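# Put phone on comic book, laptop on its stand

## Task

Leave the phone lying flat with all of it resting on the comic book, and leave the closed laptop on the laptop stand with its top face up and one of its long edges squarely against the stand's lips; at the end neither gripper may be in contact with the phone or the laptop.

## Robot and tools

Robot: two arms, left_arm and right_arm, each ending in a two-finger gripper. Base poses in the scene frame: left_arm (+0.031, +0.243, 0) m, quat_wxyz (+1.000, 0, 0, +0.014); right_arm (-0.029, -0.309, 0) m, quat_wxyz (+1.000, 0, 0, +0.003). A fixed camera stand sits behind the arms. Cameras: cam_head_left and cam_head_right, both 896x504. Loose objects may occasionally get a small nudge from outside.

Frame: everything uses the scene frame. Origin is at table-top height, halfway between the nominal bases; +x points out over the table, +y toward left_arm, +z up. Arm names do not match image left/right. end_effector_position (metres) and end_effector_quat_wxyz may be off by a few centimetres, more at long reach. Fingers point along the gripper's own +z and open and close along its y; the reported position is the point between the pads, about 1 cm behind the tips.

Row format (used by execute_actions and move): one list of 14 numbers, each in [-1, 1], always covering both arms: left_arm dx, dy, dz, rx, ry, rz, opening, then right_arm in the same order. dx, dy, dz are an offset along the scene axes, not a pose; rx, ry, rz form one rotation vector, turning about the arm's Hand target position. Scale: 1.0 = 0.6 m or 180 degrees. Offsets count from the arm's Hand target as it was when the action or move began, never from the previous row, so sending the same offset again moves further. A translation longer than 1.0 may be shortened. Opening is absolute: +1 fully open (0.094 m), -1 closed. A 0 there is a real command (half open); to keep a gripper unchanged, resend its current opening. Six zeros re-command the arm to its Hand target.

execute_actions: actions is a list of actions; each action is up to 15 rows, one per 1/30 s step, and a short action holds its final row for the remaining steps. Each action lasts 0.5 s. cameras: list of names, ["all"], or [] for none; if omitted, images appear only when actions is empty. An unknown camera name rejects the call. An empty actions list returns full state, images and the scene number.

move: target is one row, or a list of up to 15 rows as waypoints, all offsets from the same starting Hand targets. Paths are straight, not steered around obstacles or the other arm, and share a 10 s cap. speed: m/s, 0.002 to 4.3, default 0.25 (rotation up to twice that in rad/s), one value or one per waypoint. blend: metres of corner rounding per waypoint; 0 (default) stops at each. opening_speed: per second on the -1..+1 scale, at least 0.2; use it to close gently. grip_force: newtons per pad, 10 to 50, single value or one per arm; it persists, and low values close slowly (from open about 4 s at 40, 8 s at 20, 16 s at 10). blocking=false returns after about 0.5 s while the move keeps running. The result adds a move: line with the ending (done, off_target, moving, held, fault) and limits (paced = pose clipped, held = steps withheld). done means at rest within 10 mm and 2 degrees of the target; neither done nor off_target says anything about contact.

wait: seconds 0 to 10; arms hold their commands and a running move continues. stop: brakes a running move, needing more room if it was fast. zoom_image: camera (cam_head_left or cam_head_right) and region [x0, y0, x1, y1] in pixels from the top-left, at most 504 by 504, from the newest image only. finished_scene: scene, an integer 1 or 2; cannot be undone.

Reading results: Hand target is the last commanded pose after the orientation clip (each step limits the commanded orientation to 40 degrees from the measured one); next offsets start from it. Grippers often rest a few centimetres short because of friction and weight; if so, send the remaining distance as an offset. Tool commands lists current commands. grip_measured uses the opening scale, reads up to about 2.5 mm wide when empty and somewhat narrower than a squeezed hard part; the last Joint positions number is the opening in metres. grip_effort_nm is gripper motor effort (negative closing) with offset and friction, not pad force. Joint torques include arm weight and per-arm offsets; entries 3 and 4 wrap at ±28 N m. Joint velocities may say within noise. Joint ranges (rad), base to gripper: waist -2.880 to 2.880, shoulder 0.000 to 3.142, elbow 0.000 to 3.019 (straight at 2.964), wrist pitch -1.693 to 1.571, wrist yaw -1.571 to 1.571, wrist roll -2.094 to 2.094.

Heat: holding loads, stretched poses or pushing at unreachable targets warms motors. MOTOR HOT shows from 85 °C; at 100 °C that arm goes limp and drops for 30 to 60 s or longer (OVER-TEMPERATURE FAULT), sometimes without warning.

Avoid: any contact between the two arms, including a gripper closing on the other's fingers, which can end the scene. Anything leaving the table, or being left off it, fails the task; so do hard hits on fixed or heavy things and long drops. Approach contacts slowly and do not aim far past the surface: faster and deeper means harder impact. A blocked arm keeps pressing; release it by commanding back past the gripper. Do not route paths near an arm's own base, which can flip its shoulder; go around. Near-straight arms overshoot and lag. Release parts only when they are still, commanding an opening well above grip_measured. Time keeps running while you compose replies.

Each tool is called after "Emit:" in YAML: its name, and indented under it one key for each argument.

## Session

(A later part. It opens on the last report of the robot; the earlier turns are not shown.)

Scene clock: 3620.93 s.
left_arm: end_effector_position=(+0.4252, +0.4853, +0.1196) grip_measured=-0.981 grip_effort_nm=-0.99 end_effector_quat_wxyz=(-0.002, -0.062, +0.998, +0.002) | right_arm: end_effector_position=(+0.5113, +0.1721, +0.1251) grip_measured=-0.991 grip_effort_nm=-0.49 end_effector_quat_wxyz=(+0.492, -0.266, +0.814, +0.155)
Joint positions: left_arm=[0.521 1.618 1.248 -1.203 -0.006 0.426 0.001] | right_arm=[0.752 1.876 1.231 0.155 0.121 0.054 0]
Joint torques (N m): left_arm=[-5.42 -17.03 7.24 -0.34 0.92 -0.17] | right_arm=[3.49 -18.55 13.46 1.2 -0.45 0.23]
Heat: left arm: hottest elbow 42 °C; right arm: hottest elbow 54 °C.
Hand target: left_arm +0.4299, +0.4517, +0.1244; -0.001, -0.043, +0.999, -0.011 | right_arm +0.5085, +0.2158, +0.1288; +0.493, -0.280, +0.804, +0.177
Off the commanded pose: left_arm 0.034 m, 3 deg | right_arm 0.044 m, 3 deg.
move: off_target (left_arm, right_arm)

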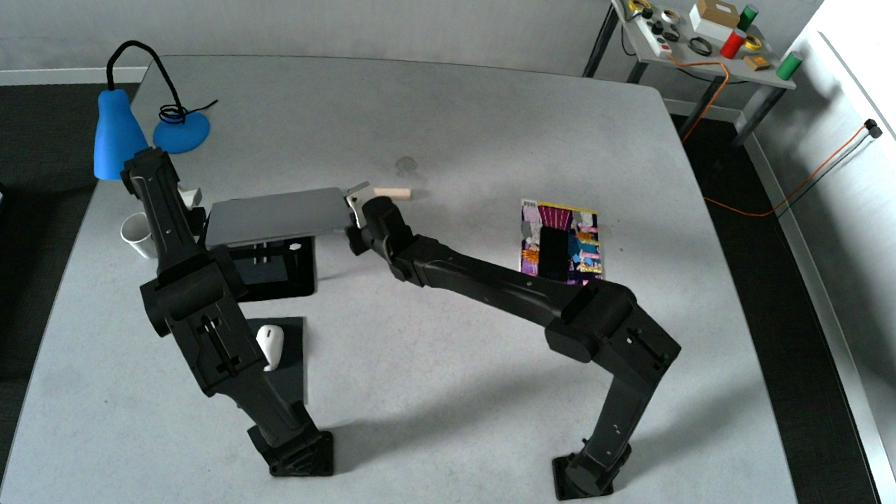

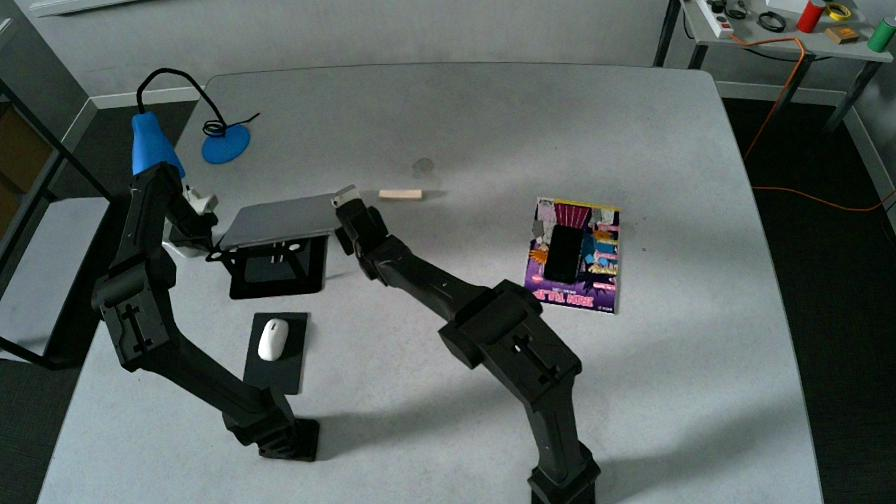

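Emit:
move:
  target: [0.0, -0.025, 0.0, 0.0, 0.0, 0.0, -1.0, -0.01, 0.05, 0.0, 0.0, 0.0, 0.0, -1.0]
  speed: 0.06
  cameras: ["all"]

Emit:
zoom_image:
  camera: "cam_head_left"
  region: [190, 170, 390, 320]

Emit:
zoom_image:
  camera: "cam_head_right"
  region: [150, 170, 380, 310]

Scene clock: 3630.50 s.
left_arm: end_effector_position=(+0.4218, +0.4811, +0.1197) grip_measured=-0.981 grip_effort_nm=-0.99 end_effector_quat_wxyz=(-0.003, -0.069, +0.998, +0.009) | right_arm: end_effector_position=(+0.5185, +0.1745, +0.1254) grip_measured=-0.991 grip_effort_nm=-0.48 end_effector_quat_wxyz=(+0.495, -0.250, +0.821, +0.136)
Joint positions: left_arm=[0.513 1.602 1.229 -1.195 -0.018 0.402 0.001] | right_arm=[0.762 1.892 1.263 0.127 0.178 0.07 0]
Joint torques (N m): left_arm=[-7.94 -17.38 7.08 -0.38 1.41 -0.19] | right_arm=[5.89 -18.14 14.45 1.57 -1.13 0.28]
Motor temperatures (°C): left_arm=[22 30 41 24 28 23 31] | right_arm=[26 39 55 25 24 23 25]
Heat: left arm: hottest elbow 41 °C; right arm: hottest elbow 55 °C.
Hand target: left_arm +0.4300, +0.4368, +0.1244; -0.001, -0.043, +0.999, -0.011 | right_arm +0.5024, +0.2460, +0.1291; +0.493, -0.280, +0.804, +0.177
Off the commanded pose: left_arm 0.045 m, 4 deg | right_arm 0.073 m, 6 deg.
move: off_target (left_arm, right_arm)

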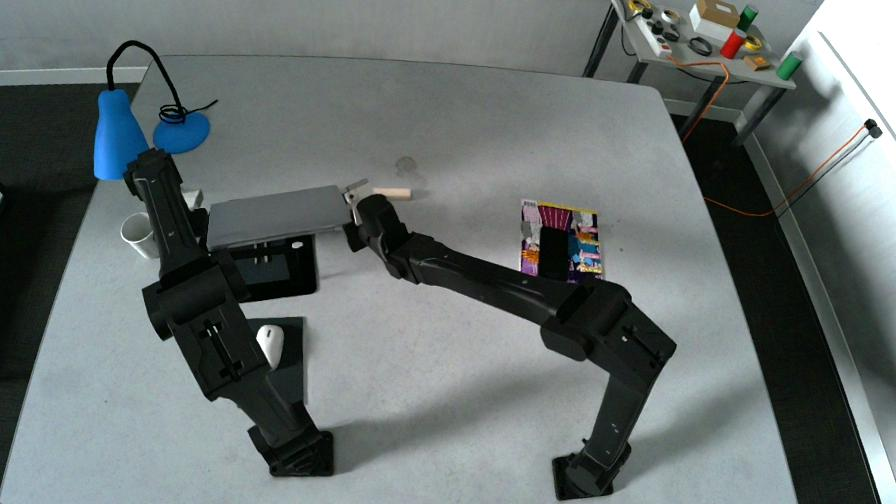

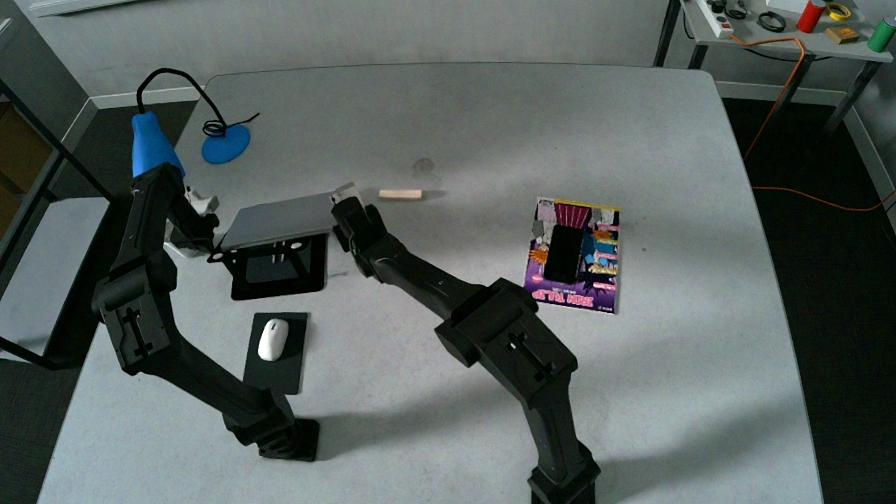

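Scaled by 2.520.

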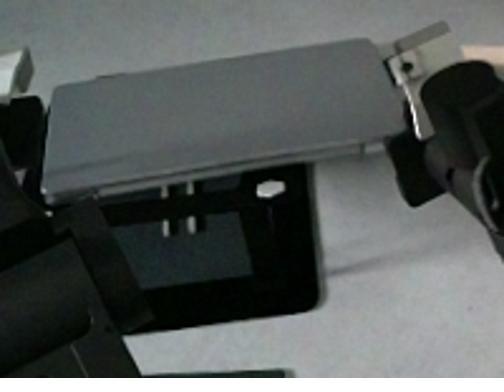

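Scaled by 2.191.

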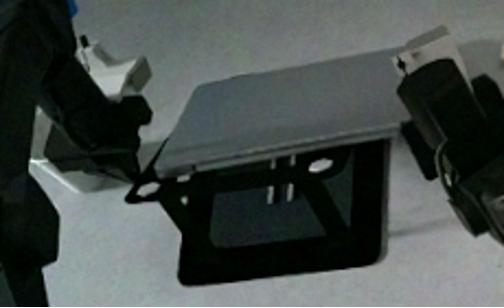

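Emit:
move:
  target:
    - [0.0, 0.14, -0.02, 0.0, 0.0, 0.0, -1.0, 0.0, -0.06, 0.0, 0.0, 0.0, 0.0, -1.0]
    - [0.085, 0.14, -0.048, 0.0, 0.0, 0.0, -1.0, 0.0, -0.06, 0.0, 0.0, 0.0, 0.0, -1.0]
  speed: 0.12
  blend: [0.01, 0]
  cameras: ["all"]

Emit:
zoom_image:
  camera: "cam_head_left"
  region: [190, 170, 390, 320]

Emit:
zoom_image:
  camera: "cam_head_right"
  region: [150, 170, 380, 310]

Scene clock: 3641.80 s.
left_arm: end_effector_position=(+0.4575, +0.5129, +0.0783) grip_measured=-0.981 grip_effort_nm=-0.99 end_effector_quat_wxyz=(-0.021, -0.043, +0.999, -0.022) | right_arm: end_effector_position=(+0.5191, +0.1750, +0.1252) grip_measured=-0.991 grip_effort_nm=-0.48 end_effector_quat_wxyz=(+0.490, -0.257, +0.820, +0.148)
Joint positions: left_arm=[0.542 1.795 1.366 -1.2 0.016 0.484 0.001] | right_arm=[0.753 1.892 1.263 0.128 0.143 0.067 0]
Joint torques (N m): left_arm=[-2.08 -17.55 15.1 -0.14 0.1 -0.08] | right_arm=[3.37 -21.3 9.61 2.52 -1.2 0.12]
Motor temperatures (°C): left_arm=[22 30 41 24 29 23 31] | right_arm=[26 38 55 25 25 23 25]
Heat: left arm: hottest elbow 41 °C; right arm: hottest elbow 55 °C.
Hand target: left_arm +0.4808, +0.5208, +0.0956; -0.001, -0.043, +0.999, -0.011 | right_arm +0.5026, +0.2098, +0.1291; +0.493, -0.280, +0.804, +0.177
Off the commanded pose: left_arm 0.030 m, 3 deg | right_arm 0.039 m, 5 deg.
move: off_target (left_arm, right_arm)

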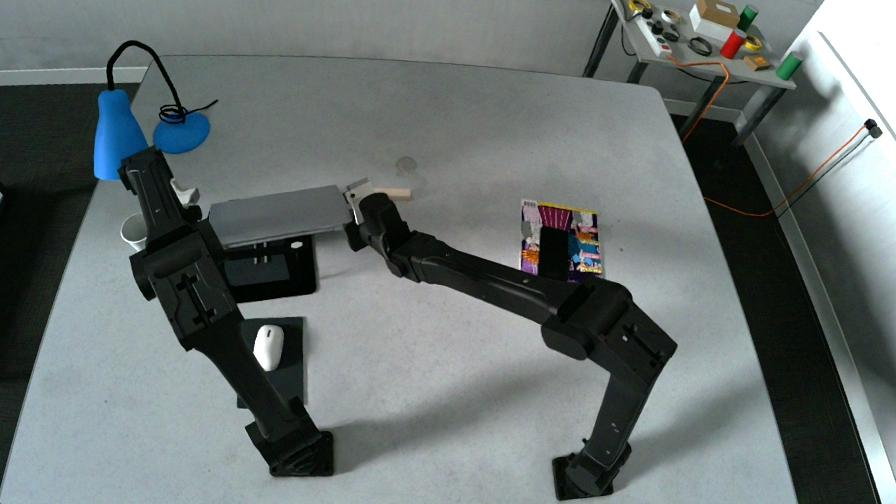

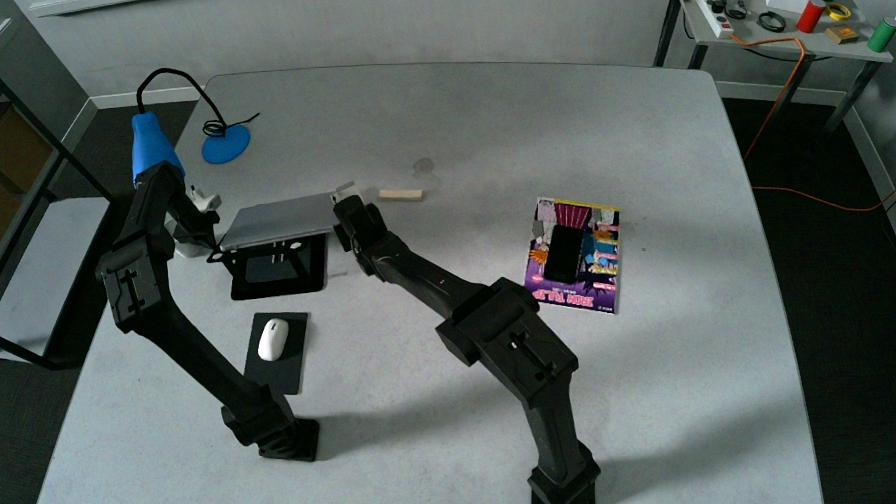

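Scaled by 2.520.

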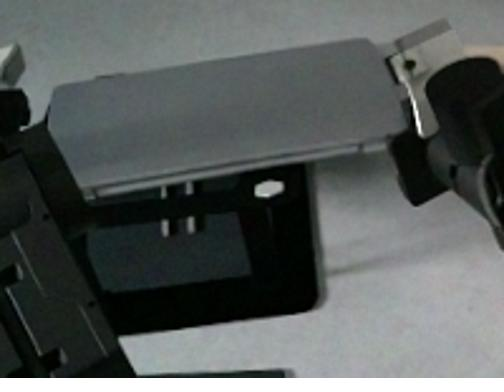

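Scaled by 2.191.

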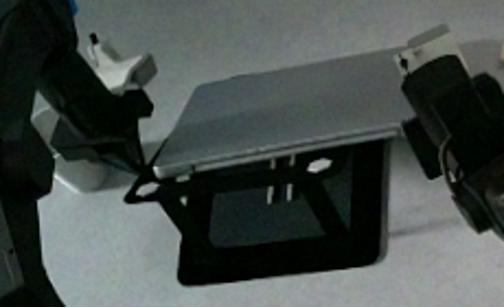

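Emit:
move:
  target: [0.02, 0.01, 0.04, 0.0, 0.0, 0.0, -1.0, 0.0, 0.0, 0.0, 0.0, 0.0, 0.0, -1.0]
  speed: 0.1
  cameras: ["all"]

Emit:
zoom_image:
  camera: "cam_head_right"
  region: [150, 170, 380, 310]

Scene clock: 3648.87 s.
left_arm: end_effector_position=(+0.4707, +0.5202, +0.1023) grip_measured=-0.981 grip_effort_nm=-0.99 end_effector_quat_wxyz=(-0.020, -0.044, +0.999, -0.021) | right_arm: end_effector_position=(+0.5191, +0.1750, +0.1252) grip_measured=-0.991 grip_effort_nm=-0.48 end_effector_quat_wxyz=(+0.490, -0.257, +0.820, +0.148)
Joint positions: left_arm=[0.54 1.806 1.45 -1.271 0.016 0.482 0.001] | right_arm=[0.753 1.892 1.263 0.128 0.143 0.067 0]
Joint torques (N m): left_arm=[-2.02 -17.61 15.25 -0.2 0.12 -0.1] | right_arm=[3.43 -21.25 9.61 2.51 -1.2 0.11]
Heat: left arm: hottest elbow 42 °C; right arm: hottest elbow 54 °C.
Hand target: left_arm +0.4929, +0.5268, +0.1198; -0.001, -0.043, +0.999, -0.011 | right_arm +0.5026, +0.2098, +0.1291; +0.493, -0.280, +0.804, +0.177
Off the commanded pose: left_arm 0.029 m, 2 deg | right_arm 0.039 m, 5 deg.
move: off_target (left_arm, right_arm)

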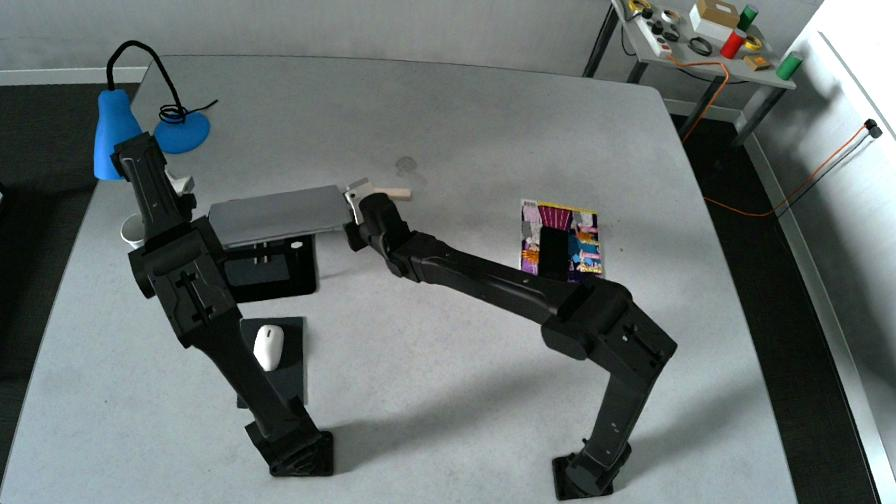

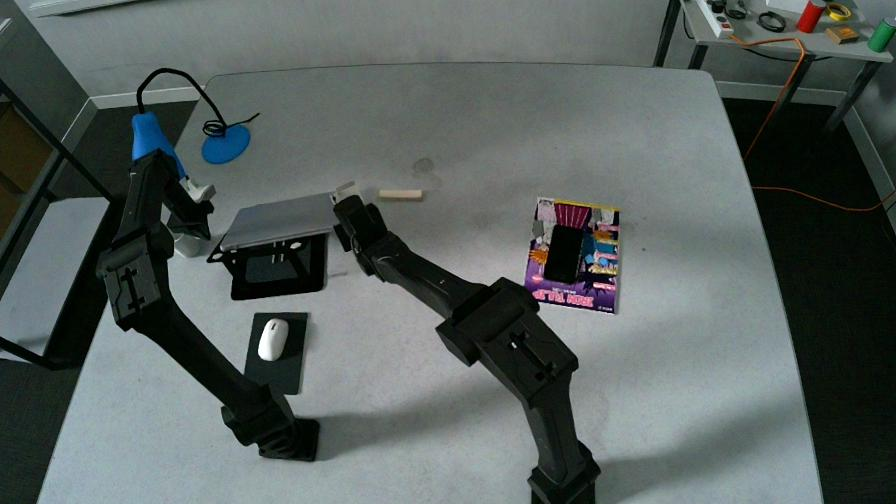

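Scaled by 2.191.

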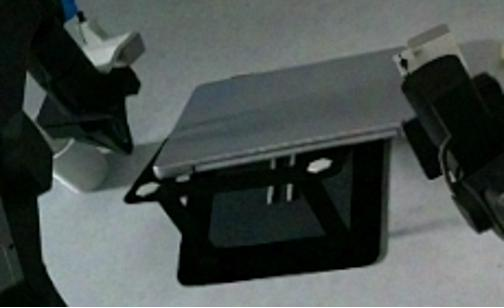

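Emit:
move:
  target: [0.0, -0.1, 0.0, 0.0, 0.0, 0.0, -1.0, -0.01, 0.035, 0.0, 0.0, 0.0, 0.0, -1.0]
  speed: 0.06
  cameras: ["all"]

Emit:
zoom_image:
  camera: "cam_head_left"
  region: [190, 170, 390, 320]

Emit:
zoom_image:
  camera: "cam_head_right"
  region: [150, 170, 380, 310]

Scene clock: 3655.87 s.
left_arm: end_effector_position=(+0.4906, +0.4726, +0.1090) grip_measured=-0.981 grip_effort_nm=-0.99 end_effector_quat_wxyz=(-0.015, -0.043, +0.999, -0.017) | right_arm: end_effector_position=(+0.5188, +0.1749, +0.1255) grip_measured=-0.991 grip_effort_nm=-0.48 end_effector_quat_wxyz=(+0.493, -0.254, +0.820, +0.141)
Joint positions: left_arm=[0.442 1.776 1.426 -1.262 0.018 0.384 0.001] | right_arm=[0.758 1.892 1.263 0.128 0.162 0.067 0]
Joint torques (N m): left_arm=[-1.67 -20.48 8.36 0.61 0.08 -0.15] | right_arm=[5.48 -20.01 11.62 2.04 -0.9 0.25]
Heat: left arm: hottest elbow 42 °C; right arm: hottest elbow 53 °C.
Hand target: left_arm +0.4928, +0.4668, +0.1196; -0.001, -0.043, +0.999, -0.011 | right_arm +0.4964, +0.2310, +0.1291; +0.493, -0.280, +0.804, +0.177
Off the commanded pose: left_arm 0.012 m, 2 deg | right_arm 0.060 m, 5 deg.
move: off_target (left_arm, right_arm)

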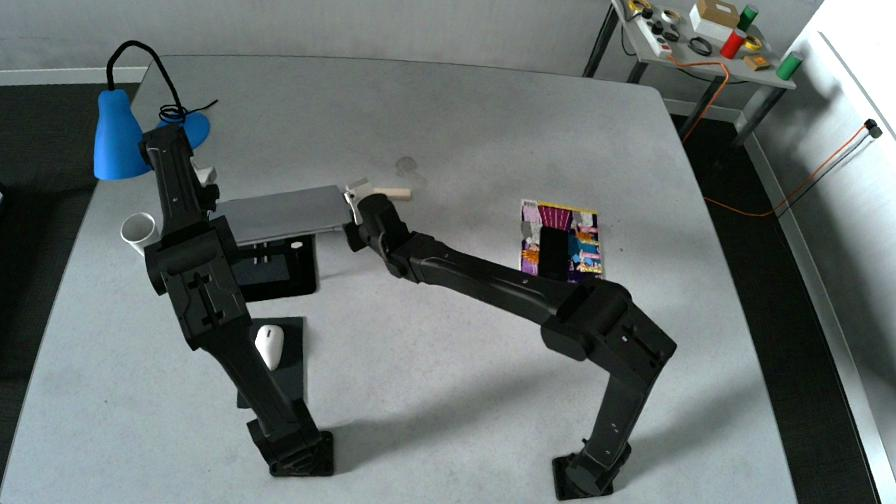

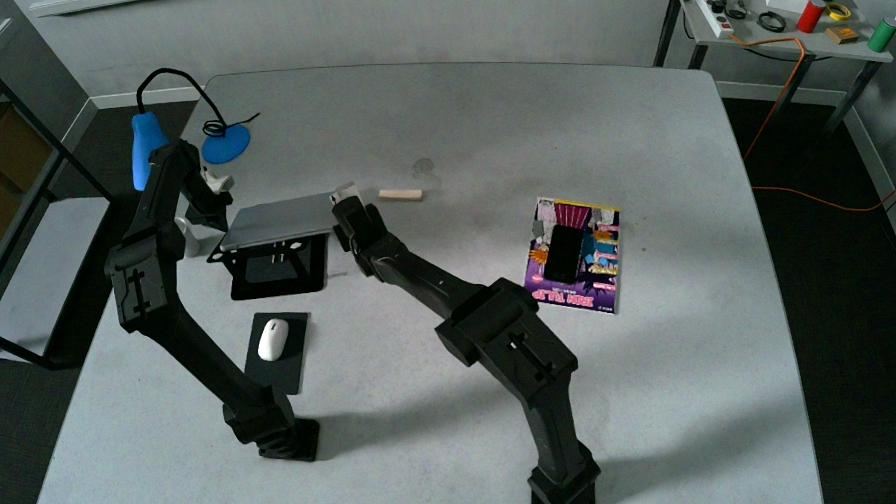

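Scaled by 2.520.

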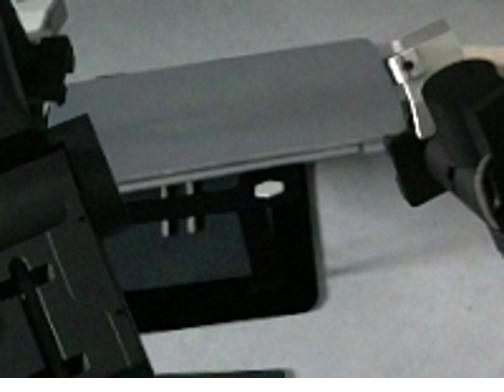

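Scaled by 2.191.

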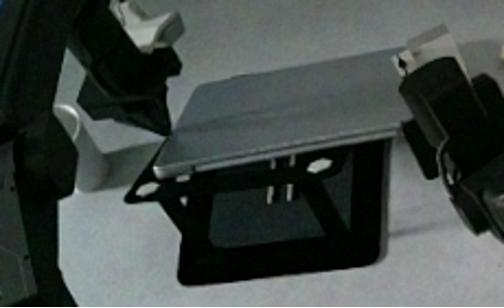

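Emit:
move:
  target:
    - [0.0, 0.085, 0.0, 0.0, 0.0, 0.0, -1.0, 0.0, 0.0, 0.0, 0.0, 0.0, 0.0, -1.0]
    - [-0.01, 0.085, -0.035, 0.0, 0.0, 0.0, -1.0, 0.0, 0.0, 0.0, 0.0, 0.0, 0.0, -1.0]
    - [-0.01, 0.04, -0.035, 0.0, 0.0, 0.0, -1.0, 0.0, 0.0, 0.0, 0.0, 0.0, 0.0, -1.0]
  speed: 0.1
  blend: [0.01, 0.01, 0]
  cameras: ["all"]

Emit:
zoom_image:
  camera: "cam_head_right"
  region: [150, 170, 380, 310]

Scene clock: 3666.43 s.
left_arm: end_effector_position=(+0.4836, +0.4952, +0.0926) grip_measured=-0.981 grip_effort_nm=-0.99 end_effector_quat_wxyz=(-0.011, -0.043, +0.999, -0.016) | right_arm: end_effector_position=(+0.5188, +0.1749, +0.1255) grip_measured=-0.991 grip_effort_nm=-0.48 end_effector_quat_wxyz=(+0.493, -0.254, +0.820, +0.141)
Joint positions: left_arm=[0.487 1.798 1.412 -1.219 0.018 0.43 0.001] | right_arm=[0.758 1.892 1.263 0.128 0.162 0.067 0]
Joint torques (N m): left_arm=[-2.49 -19.55 8.44 0.87 0.09 -0.11] | right_arm=[5.3 -19.96 11.63 2.03 -0.9 0.26]
Heat: left arm: hottest elbow 42 °C; right arm: hottest elbow 53 °C.
Hand target: left_arm +0.4869, +0.4907, +0.0987; -0.001, -0.043, +0.999, -0.011 | right_arm +0.4964, +0.2310, +0.1291; +0.493, -0.280, +0.804, +0.177
Off the commanded pose: left_arm 0.008 m, 1 deg | right_arm 0.061 m, 5 deg.
move: off_target (right_arm)

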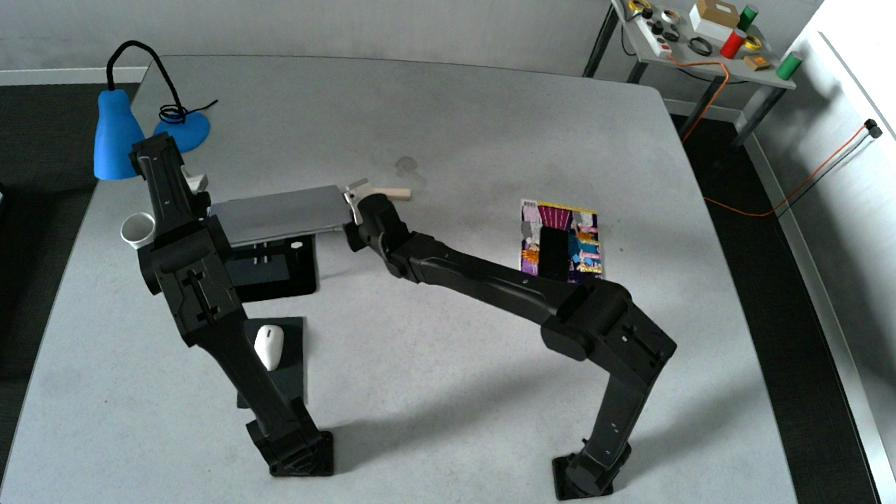

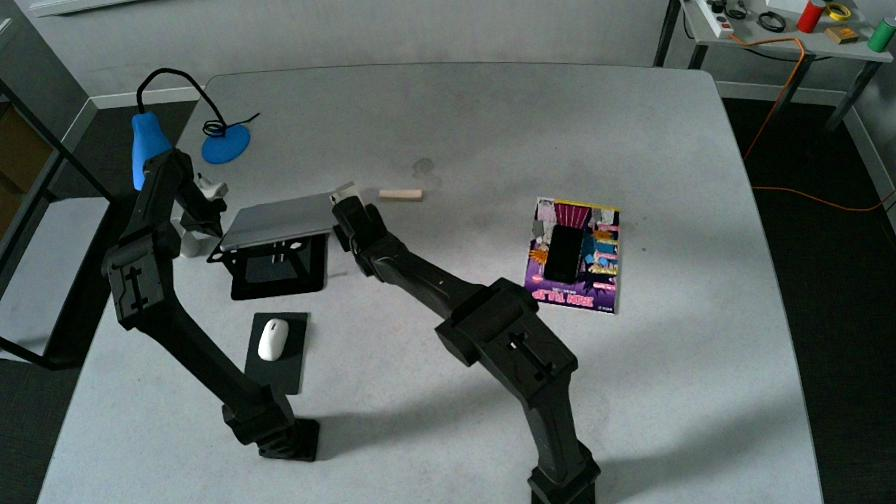

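Scaled by 2.191.

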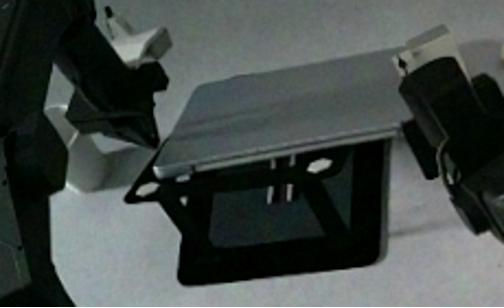

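Emit:
move:
  target: [0.0, -0.05, 0.0, 0.0, 0.0, 0.0, -1.0, 0.0, 0.0, 0.0, 0.0, 0.0, 0.0, -1.0]
  speed: 0.06
  cameras: ["all"]

Emit:
zoom_image:
  camera: "cam_head_left"
  region: [190, 170, 390, 320]

Emit:
zoom_image:
  camera: "cam_head_right"
  region: [150, 170, 380, 310]

Scene clock: 3670.13 s.
left_arm: end_effector_position=(+0.4811, +0.4911, +0.0900) grip_measured=-0.981 grip_effort_nm=-0.99 end_effector_quat_wxyz=(-0.006, -0.060, +0.998, -0.003) | right_arm: end_effector_position=(+0.5190, +0.1746, +0.1255) grip_measured=-0.991 grip_effort_nm=-0.48 end_effector_quat_wxyz=(+0.493, -0.253, +0.820, +0.141)
Joint positions: left_arm=[0.476 1.778 1.376 -1.183 0.001 0.385 0.001] | right_arm=[0.758 1.892 1.263 0.128 0.163 0.067 0]
Joint torques (N m): left_arm=[-4.78 -20.31 7.58 0.01 0.62 -0.15] | right_arm=[5.3 -20.07 11.63 2.04 -0.95 0.25]
Heat: left arm: hottest elbow 42 °C; right arm: hottest elbow 53 °C.
Hand target: left_arm +0.4870, +0.4608, +0.0987; -0.001, -0.043, +0.999, -0.011 | right_arm +0.4965, +0.2309, +0.1291; +0.493, -0.280, +0.804, +0.177
Off the commanded pose: left_arm 0.032 m, 2 deg | right_arm 0.061 m, 6 deg.
move: off_target (left_arm, right_arm)

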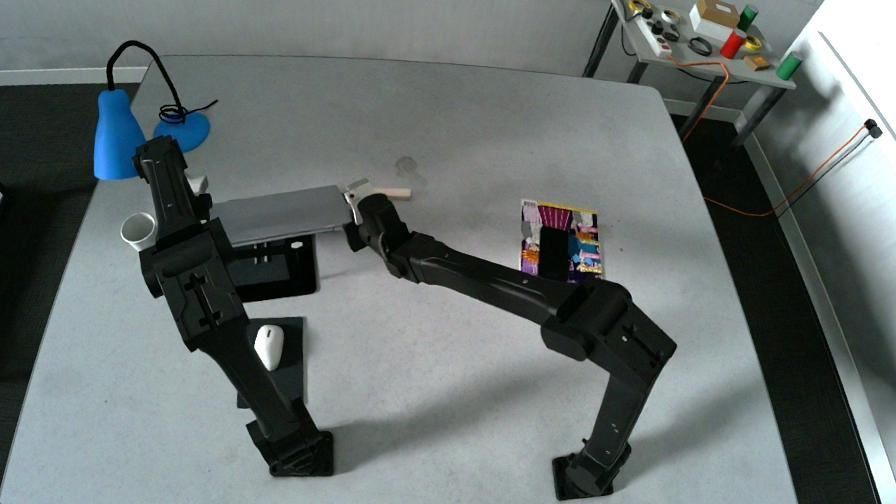

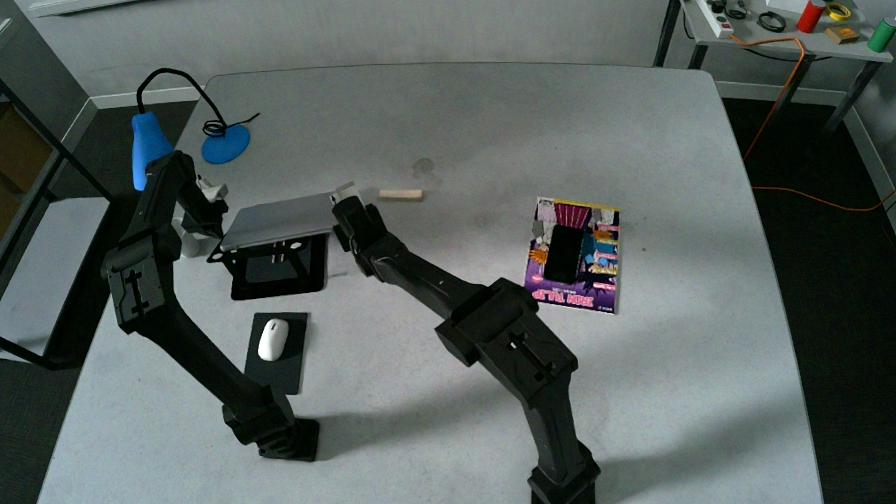

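Scaled by 2.520.

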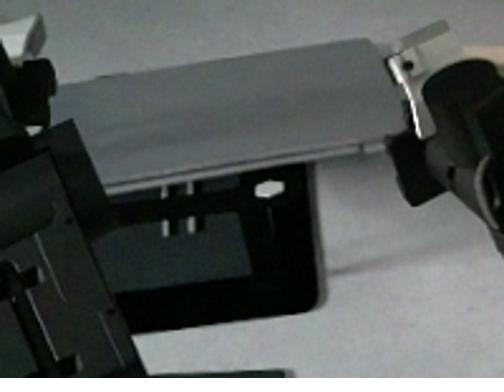

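Scaled by 2.191.

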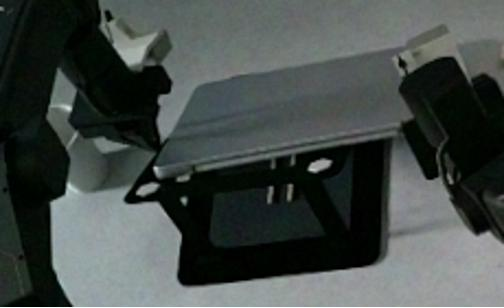

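Emit:
move:
  target: [0.0, -0.045, 0.0, 0.0, 0.0, 0.0, -1.0, -0.005, 0.02, 0.0, 0.0, 0.0, 0.0, -1.0]
  speed: 0.06
  cameras: ["all"]

Emit:
zoom_image:
  camera: "cam_head_left"
  region: [190, 170, 390, 320]

Emit:
zoom_image:
  camera: "cam_head_right"
  region: [150, 170, 380, 310]

Scene clock: 3675.67 s.
left_arm: end_effector_position=(+0.4786, +0.4884, +0.0949) grip_measured=-0.981 grip_effort_nm=-0.99 end_effector_quat_wxyz=(+0.002, -0.076, +0.997, +0.013) | right_arm: end_effector_position=(+0.5184, +0.1747, +0.1257) grip_measured=-0.991 grip_effort_nm=-0.48 end_effector_quat_wxyz=(+0.495, -0.248, +0.821, +0.136)
Joint positions: left_arm=[0.467 1.747 1.348 -1.157 -0.022 0.343 0.001] | right_arm=[0.763 1.892 1.263 0.128 0.182 0.074 0]
Joint torques (N m): left_arm=[-7.77 -19.6 6.69 -0.55 1.49 -0.15] | right_arm=[6.3 -19.25 12.74 1.78 -1.06 0.26]
Heat: left arm: hottest elbow 42 °C; right arm: hottest elbow 52 °C.
Hand target: left_arm +0.4869, +0.4338, +0.0986; -0.001, -0.043, +0.999, -0.011 | right_arm +0.4936, +0.2428, +0.1291; +0.493, -0.280, +0.804, +0.177
Off the commanded pose: left_arm 0.055 m, 5 deg | right_arm 0.073 m, 6 deg.
move: off_target (left_arm, right_arm)

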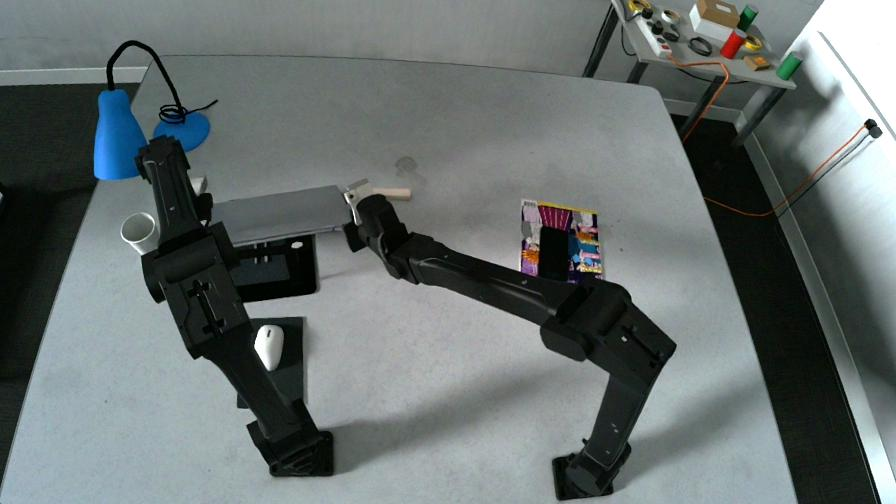

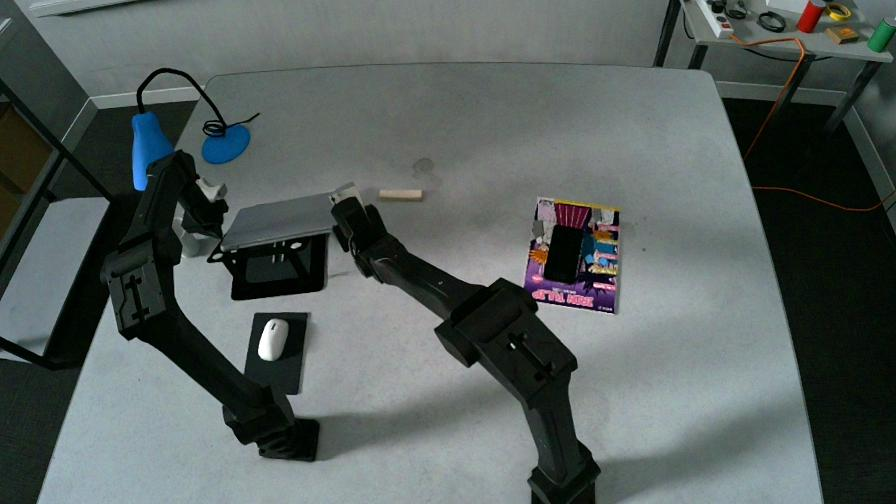

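Scaled by 2.520.

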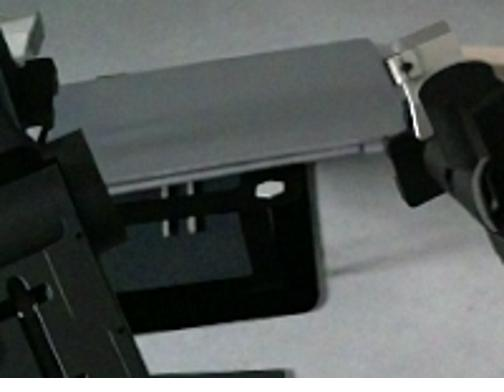

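Scaled by 2.191.

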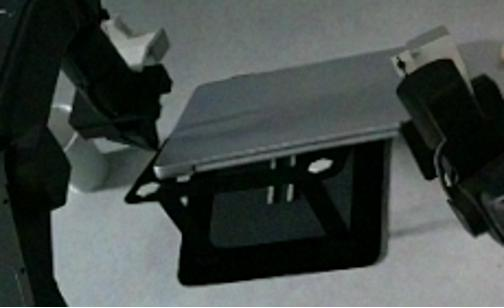

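Emit:
move:
  target: [0.0, -0.04, 0.0, 0.0, 0.0, 0.0, -1.0, -0.005, 0.035, 0.0, 0.0, 0.0, 0.0, -1.0]
  speed: 0.06
  cameras: ["all"]

Emit:
zoom_image:
  camera: "cam_head_left"
  region: [190, 170, 390, 320]

Emit:
zoom_image:
  camera: "cam_head_right"
  region: [150, 170, 380, 310]

Scene clock: 3679.37 s.
left_arm: end_effector_position=(+0.4807, +0.4695, +0.0980) grip_measured=-0.981 grip_effort_nm=-0.98 end_effector_quat_wxyz=(+0.005, -0.080, +0.997, +0.020) | right_arm: end_effector_position=(+0.5168, +0.1761, +0.1245) grip_measured=-0.991 grip_effort_nm=-0.48 end_effector_quat_wxyz=(+0.496, -0.241, +0.825, +0.126)
Joint positions: left_arm=[0.428 1.723 1.323 -1.148 -0.033 0.297 0.001] | right_arm=[0.774 1.895 1.268 0.117 0.217 0.084 0]
Joint torques (N m): left_arm=[-8.23 -18.96 6.34 -0.7 1.98 -0.13] | right_arm=[7.47 -18.02 14.64 1.51 -1.42 0.31]
Heat: left arm: hottest elbow 42 °C; right arm: hottest elbow 53 °C.
Hand target: left_arm +0.4869, +0.4098, +0.0986; -0.001, -0.043, +0.999, -0.011 | right_arm +0.4904, +0.2639, +0.1289; +0.493, -0.280, +0.804, +0.178
Off the commanded pose: left_arm 0.060 m, 6 deg | right_arm 0.092 m, 8 deg.
move: off_target (left_arm, right_arm)

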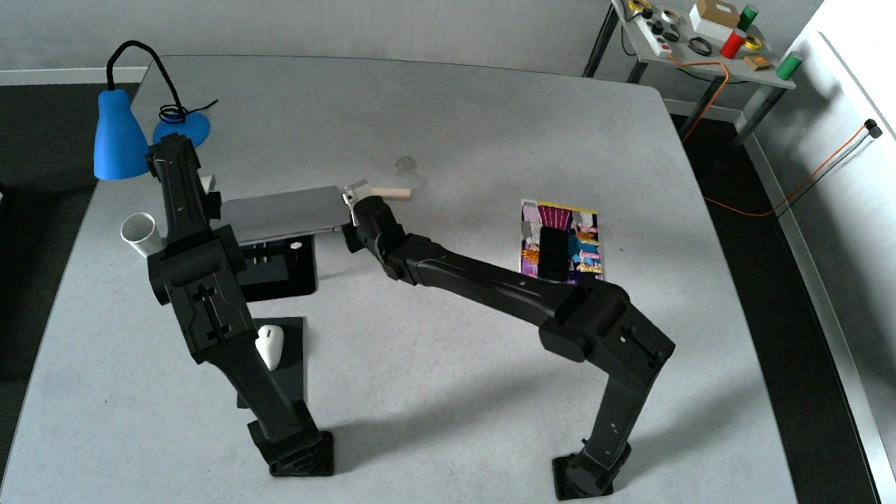

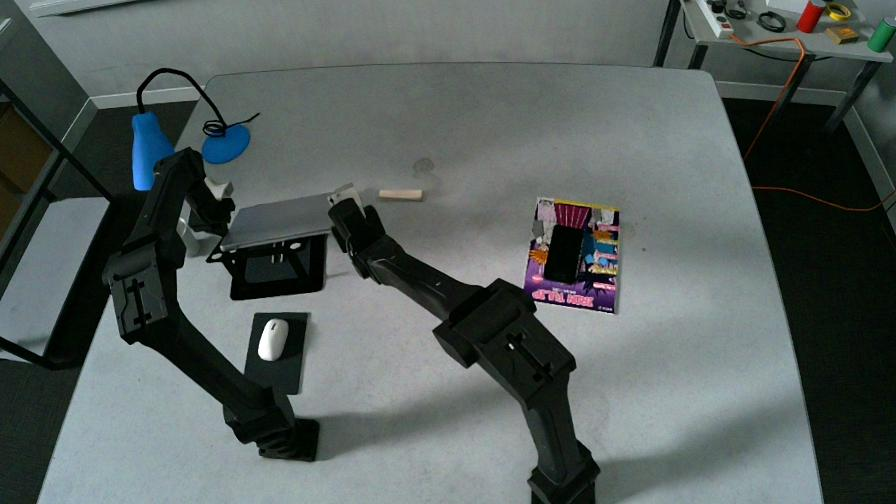

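Scaled by 2.520.

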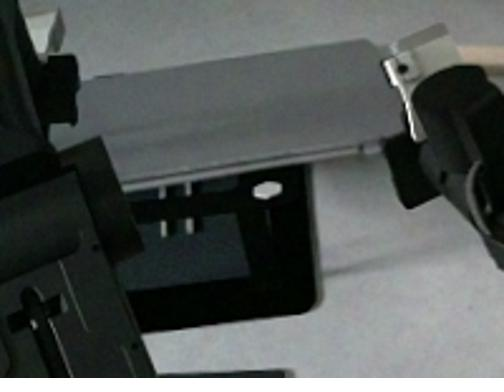

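Scaled by 2.191.

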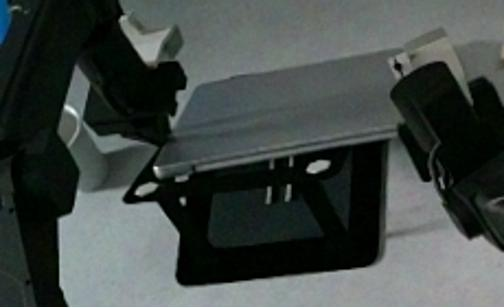

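Emit:
move:
  target:
    - [0.0, 0.225, 0.0, -0.139, 0.0, 0.0, -1.0, 0.01, -0.1, 0.0, 0.0, 0.0, 0.0, -1.0]
    - [-0.012, 0.225, -0.02, -0.139, 0.0, 0.0, -1.0, 0.01, -0.1, 0.0, 0.0, 0.0, 0.0, -1.0]
  speed: 0.15
  blend: [0.01, 0]
  cameras: ["all"]

Emit:
zoom_image:
  camera: "cam_head_left"
  region: [190, 170, 390, 320]

Emit:
zoom_image:
  camera: "cam_head_right"
  region: [150, 170, 380, 310]

Scene clock: 3694.23 s.
left_arm: end_effector_position=(+0.4715, +0.4726, +0.1173) grip_measured=-0.981 grip_effort_nm=-0.98 end_effector_quat_wxyz=(-0.029, +0.004, +0.974, -0.227) | right_arm: end_effector_position=(+0.5175, +0.1778, +0.1249) grip_measured=-0.991 grip_effort_nm=-0.48 end_effector_quat_wxyz=(+0.491, -0.259, +0.817, +0.154)
Joint positions: left_arm=[0.569 1.897 1.566 -1.56 0.338 0.661 0.001] | right_arm=[0.755 1.894 1.261 0.14 0.131 0.068 0]
Joint torques (N m): left_arm=[7.53 -10.58 16.4 0.85 0.34 0.2] | right_arm=[3.25 -22.65 7.99 2.44 -0.82 0.11]
Heat: left arm: hottest elbow 41 °C; right arm: hottest elbow 54 °C.
Hand target: left_arm +0.4797, +0.5447, +0.0866; -0.010, -0.041, +0.973, -0.227 | right_arm +0.4963, +0.2039, +0.1288; +0.493, -0.281, +0.804, +0.177
Off the commanded pose: left_arm 0.079 m, 6 deg | right_arm 0.034 m, 4 deg.
move: off_target (left_arm, right_arm); blend cut to 0.007 m at target 1

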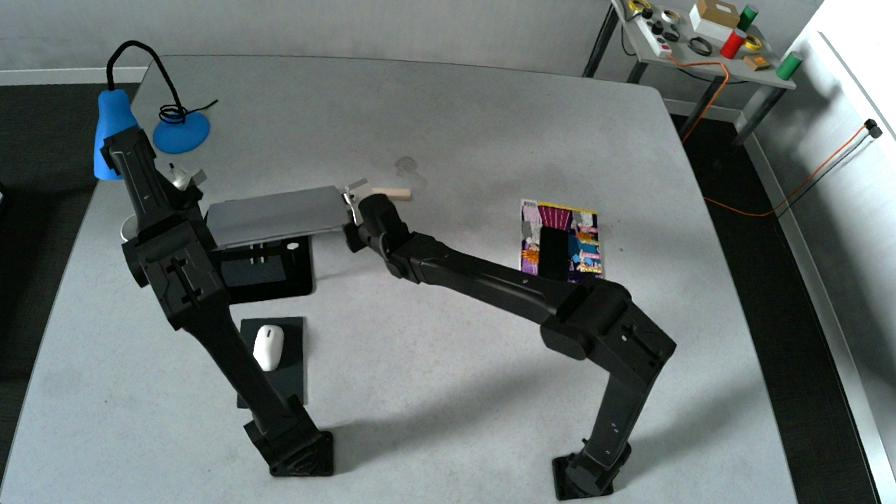

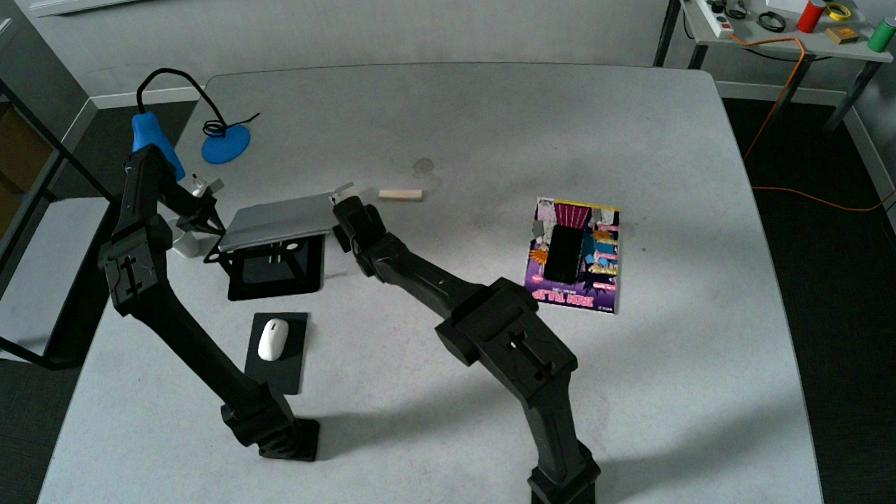

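Scaled by 2.520.

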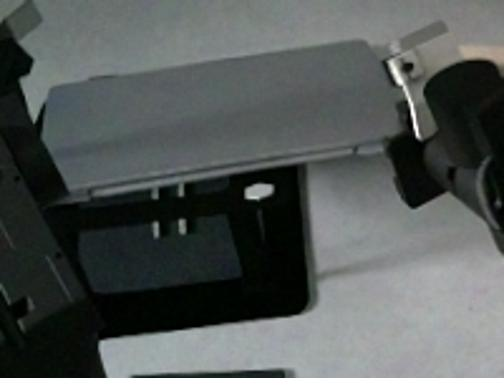

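Scaled by 2.191.

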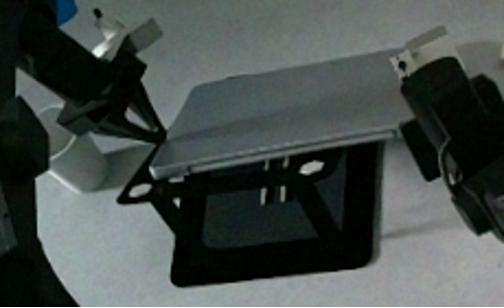

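Emit:
move:
  target:
    - [0.0, -0.105, 0.05, 0.0, 0.0, 0.0, -1.0, 0.0, 0.0, 0.0, 0.0, 0.0, 0.0, -1.0]
    - [0.0, -0.1, 0.14, 0.0, 0.0, 0.0, -1.0, 0.0, 0.0, 0.0, 0.0, 0.0, 0.0, -1.0]
    - [0.0, 0.02, 0.14, 0.0, 0.0, 0.0, -1.0, 0.0, 0.0, 0.0, 0.0, 0.0, 0.0, -1.0]
  speed: 0.15
  blend: [0.01, 0.01, 0]
  cameras: ["all"]

Emit:
zoom_image:
  camera: "cam_head_left"
  region: [190, 170, 390, 320]

Emit:
zoom_image:
  camera: "cam_head_right"
  region: [150, 170, 380, 310]

Scene clock: 3711.03 s.
left_arm: end_effector_position=(+0.4672, +0.5348, +0.1650) grip_measured=-0.981 grip_effort_nm=-0.97 end_effector_quat_wxyz=(-0.003, -0.037, +0.974, -0.222) | right_arm: end_effector_position=(+0.5172, +0.1785, +0.1252) grip_measured=-0.991 grip_effort_nm=-0.48 end_effector_quat_wxyz=(+0.491, -0.260, +0.817, +0.156)
Joint positions: left_arm=[0.674 1.92 1.734 -1.678 0.345 0.677 0.001] | right_arm=[0.755 1.894 1.261 0.141 0.127 0.068 0]
Joint torques (N m): left_arm=[-0.03 -17.2 15.57 -0.25 0.11 -0.11] | right_arm=[3.37 -22.59 8.01 2.41 -0.7 0.1]
Motor temperatures (°C): left_arm=[23 30 46 24 29 23 31] | right_arm=[26 41 54 25 27 23 25]
Heat: left arm: hottest elbow 46 °C; right arm: hottest elbow 54 °C.
Hand target: left_arm +0.4797, +0.5568, +0.1707; -0.010, -0.042, +0.973, -0.227 | right_arm +0.4964, +0.2039, +0.1288; +0.493, -0.280, +0.804, +0.177
Off the commanded pose: left_arm 0.026 m, 1 deg | right_arm 0.033 m, 4 deg.
joint sent to its limit (left arm) — joint 4 (wrist pitch), lower limit. The joint targets are off in orientation, not in position.
move: off_target (left_arm, right_arm)

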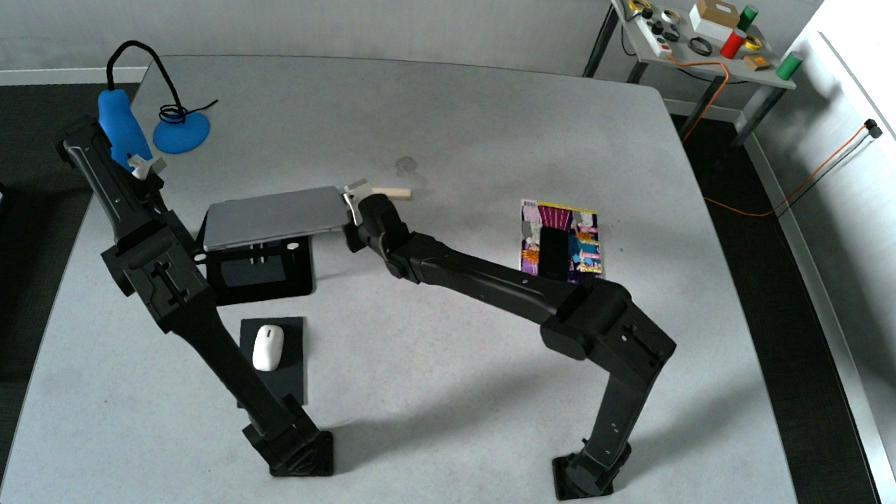

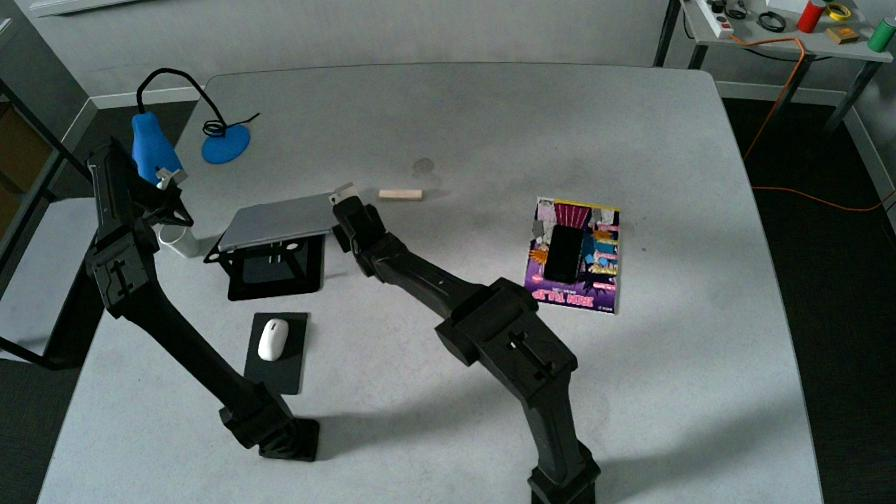

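Scaled by 2.520.

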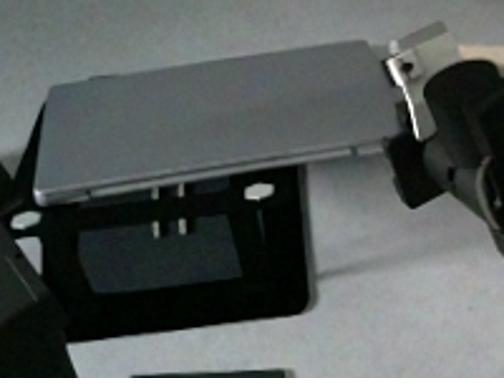

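Scaled by 2.191.

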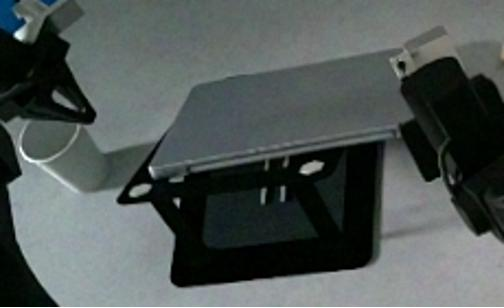

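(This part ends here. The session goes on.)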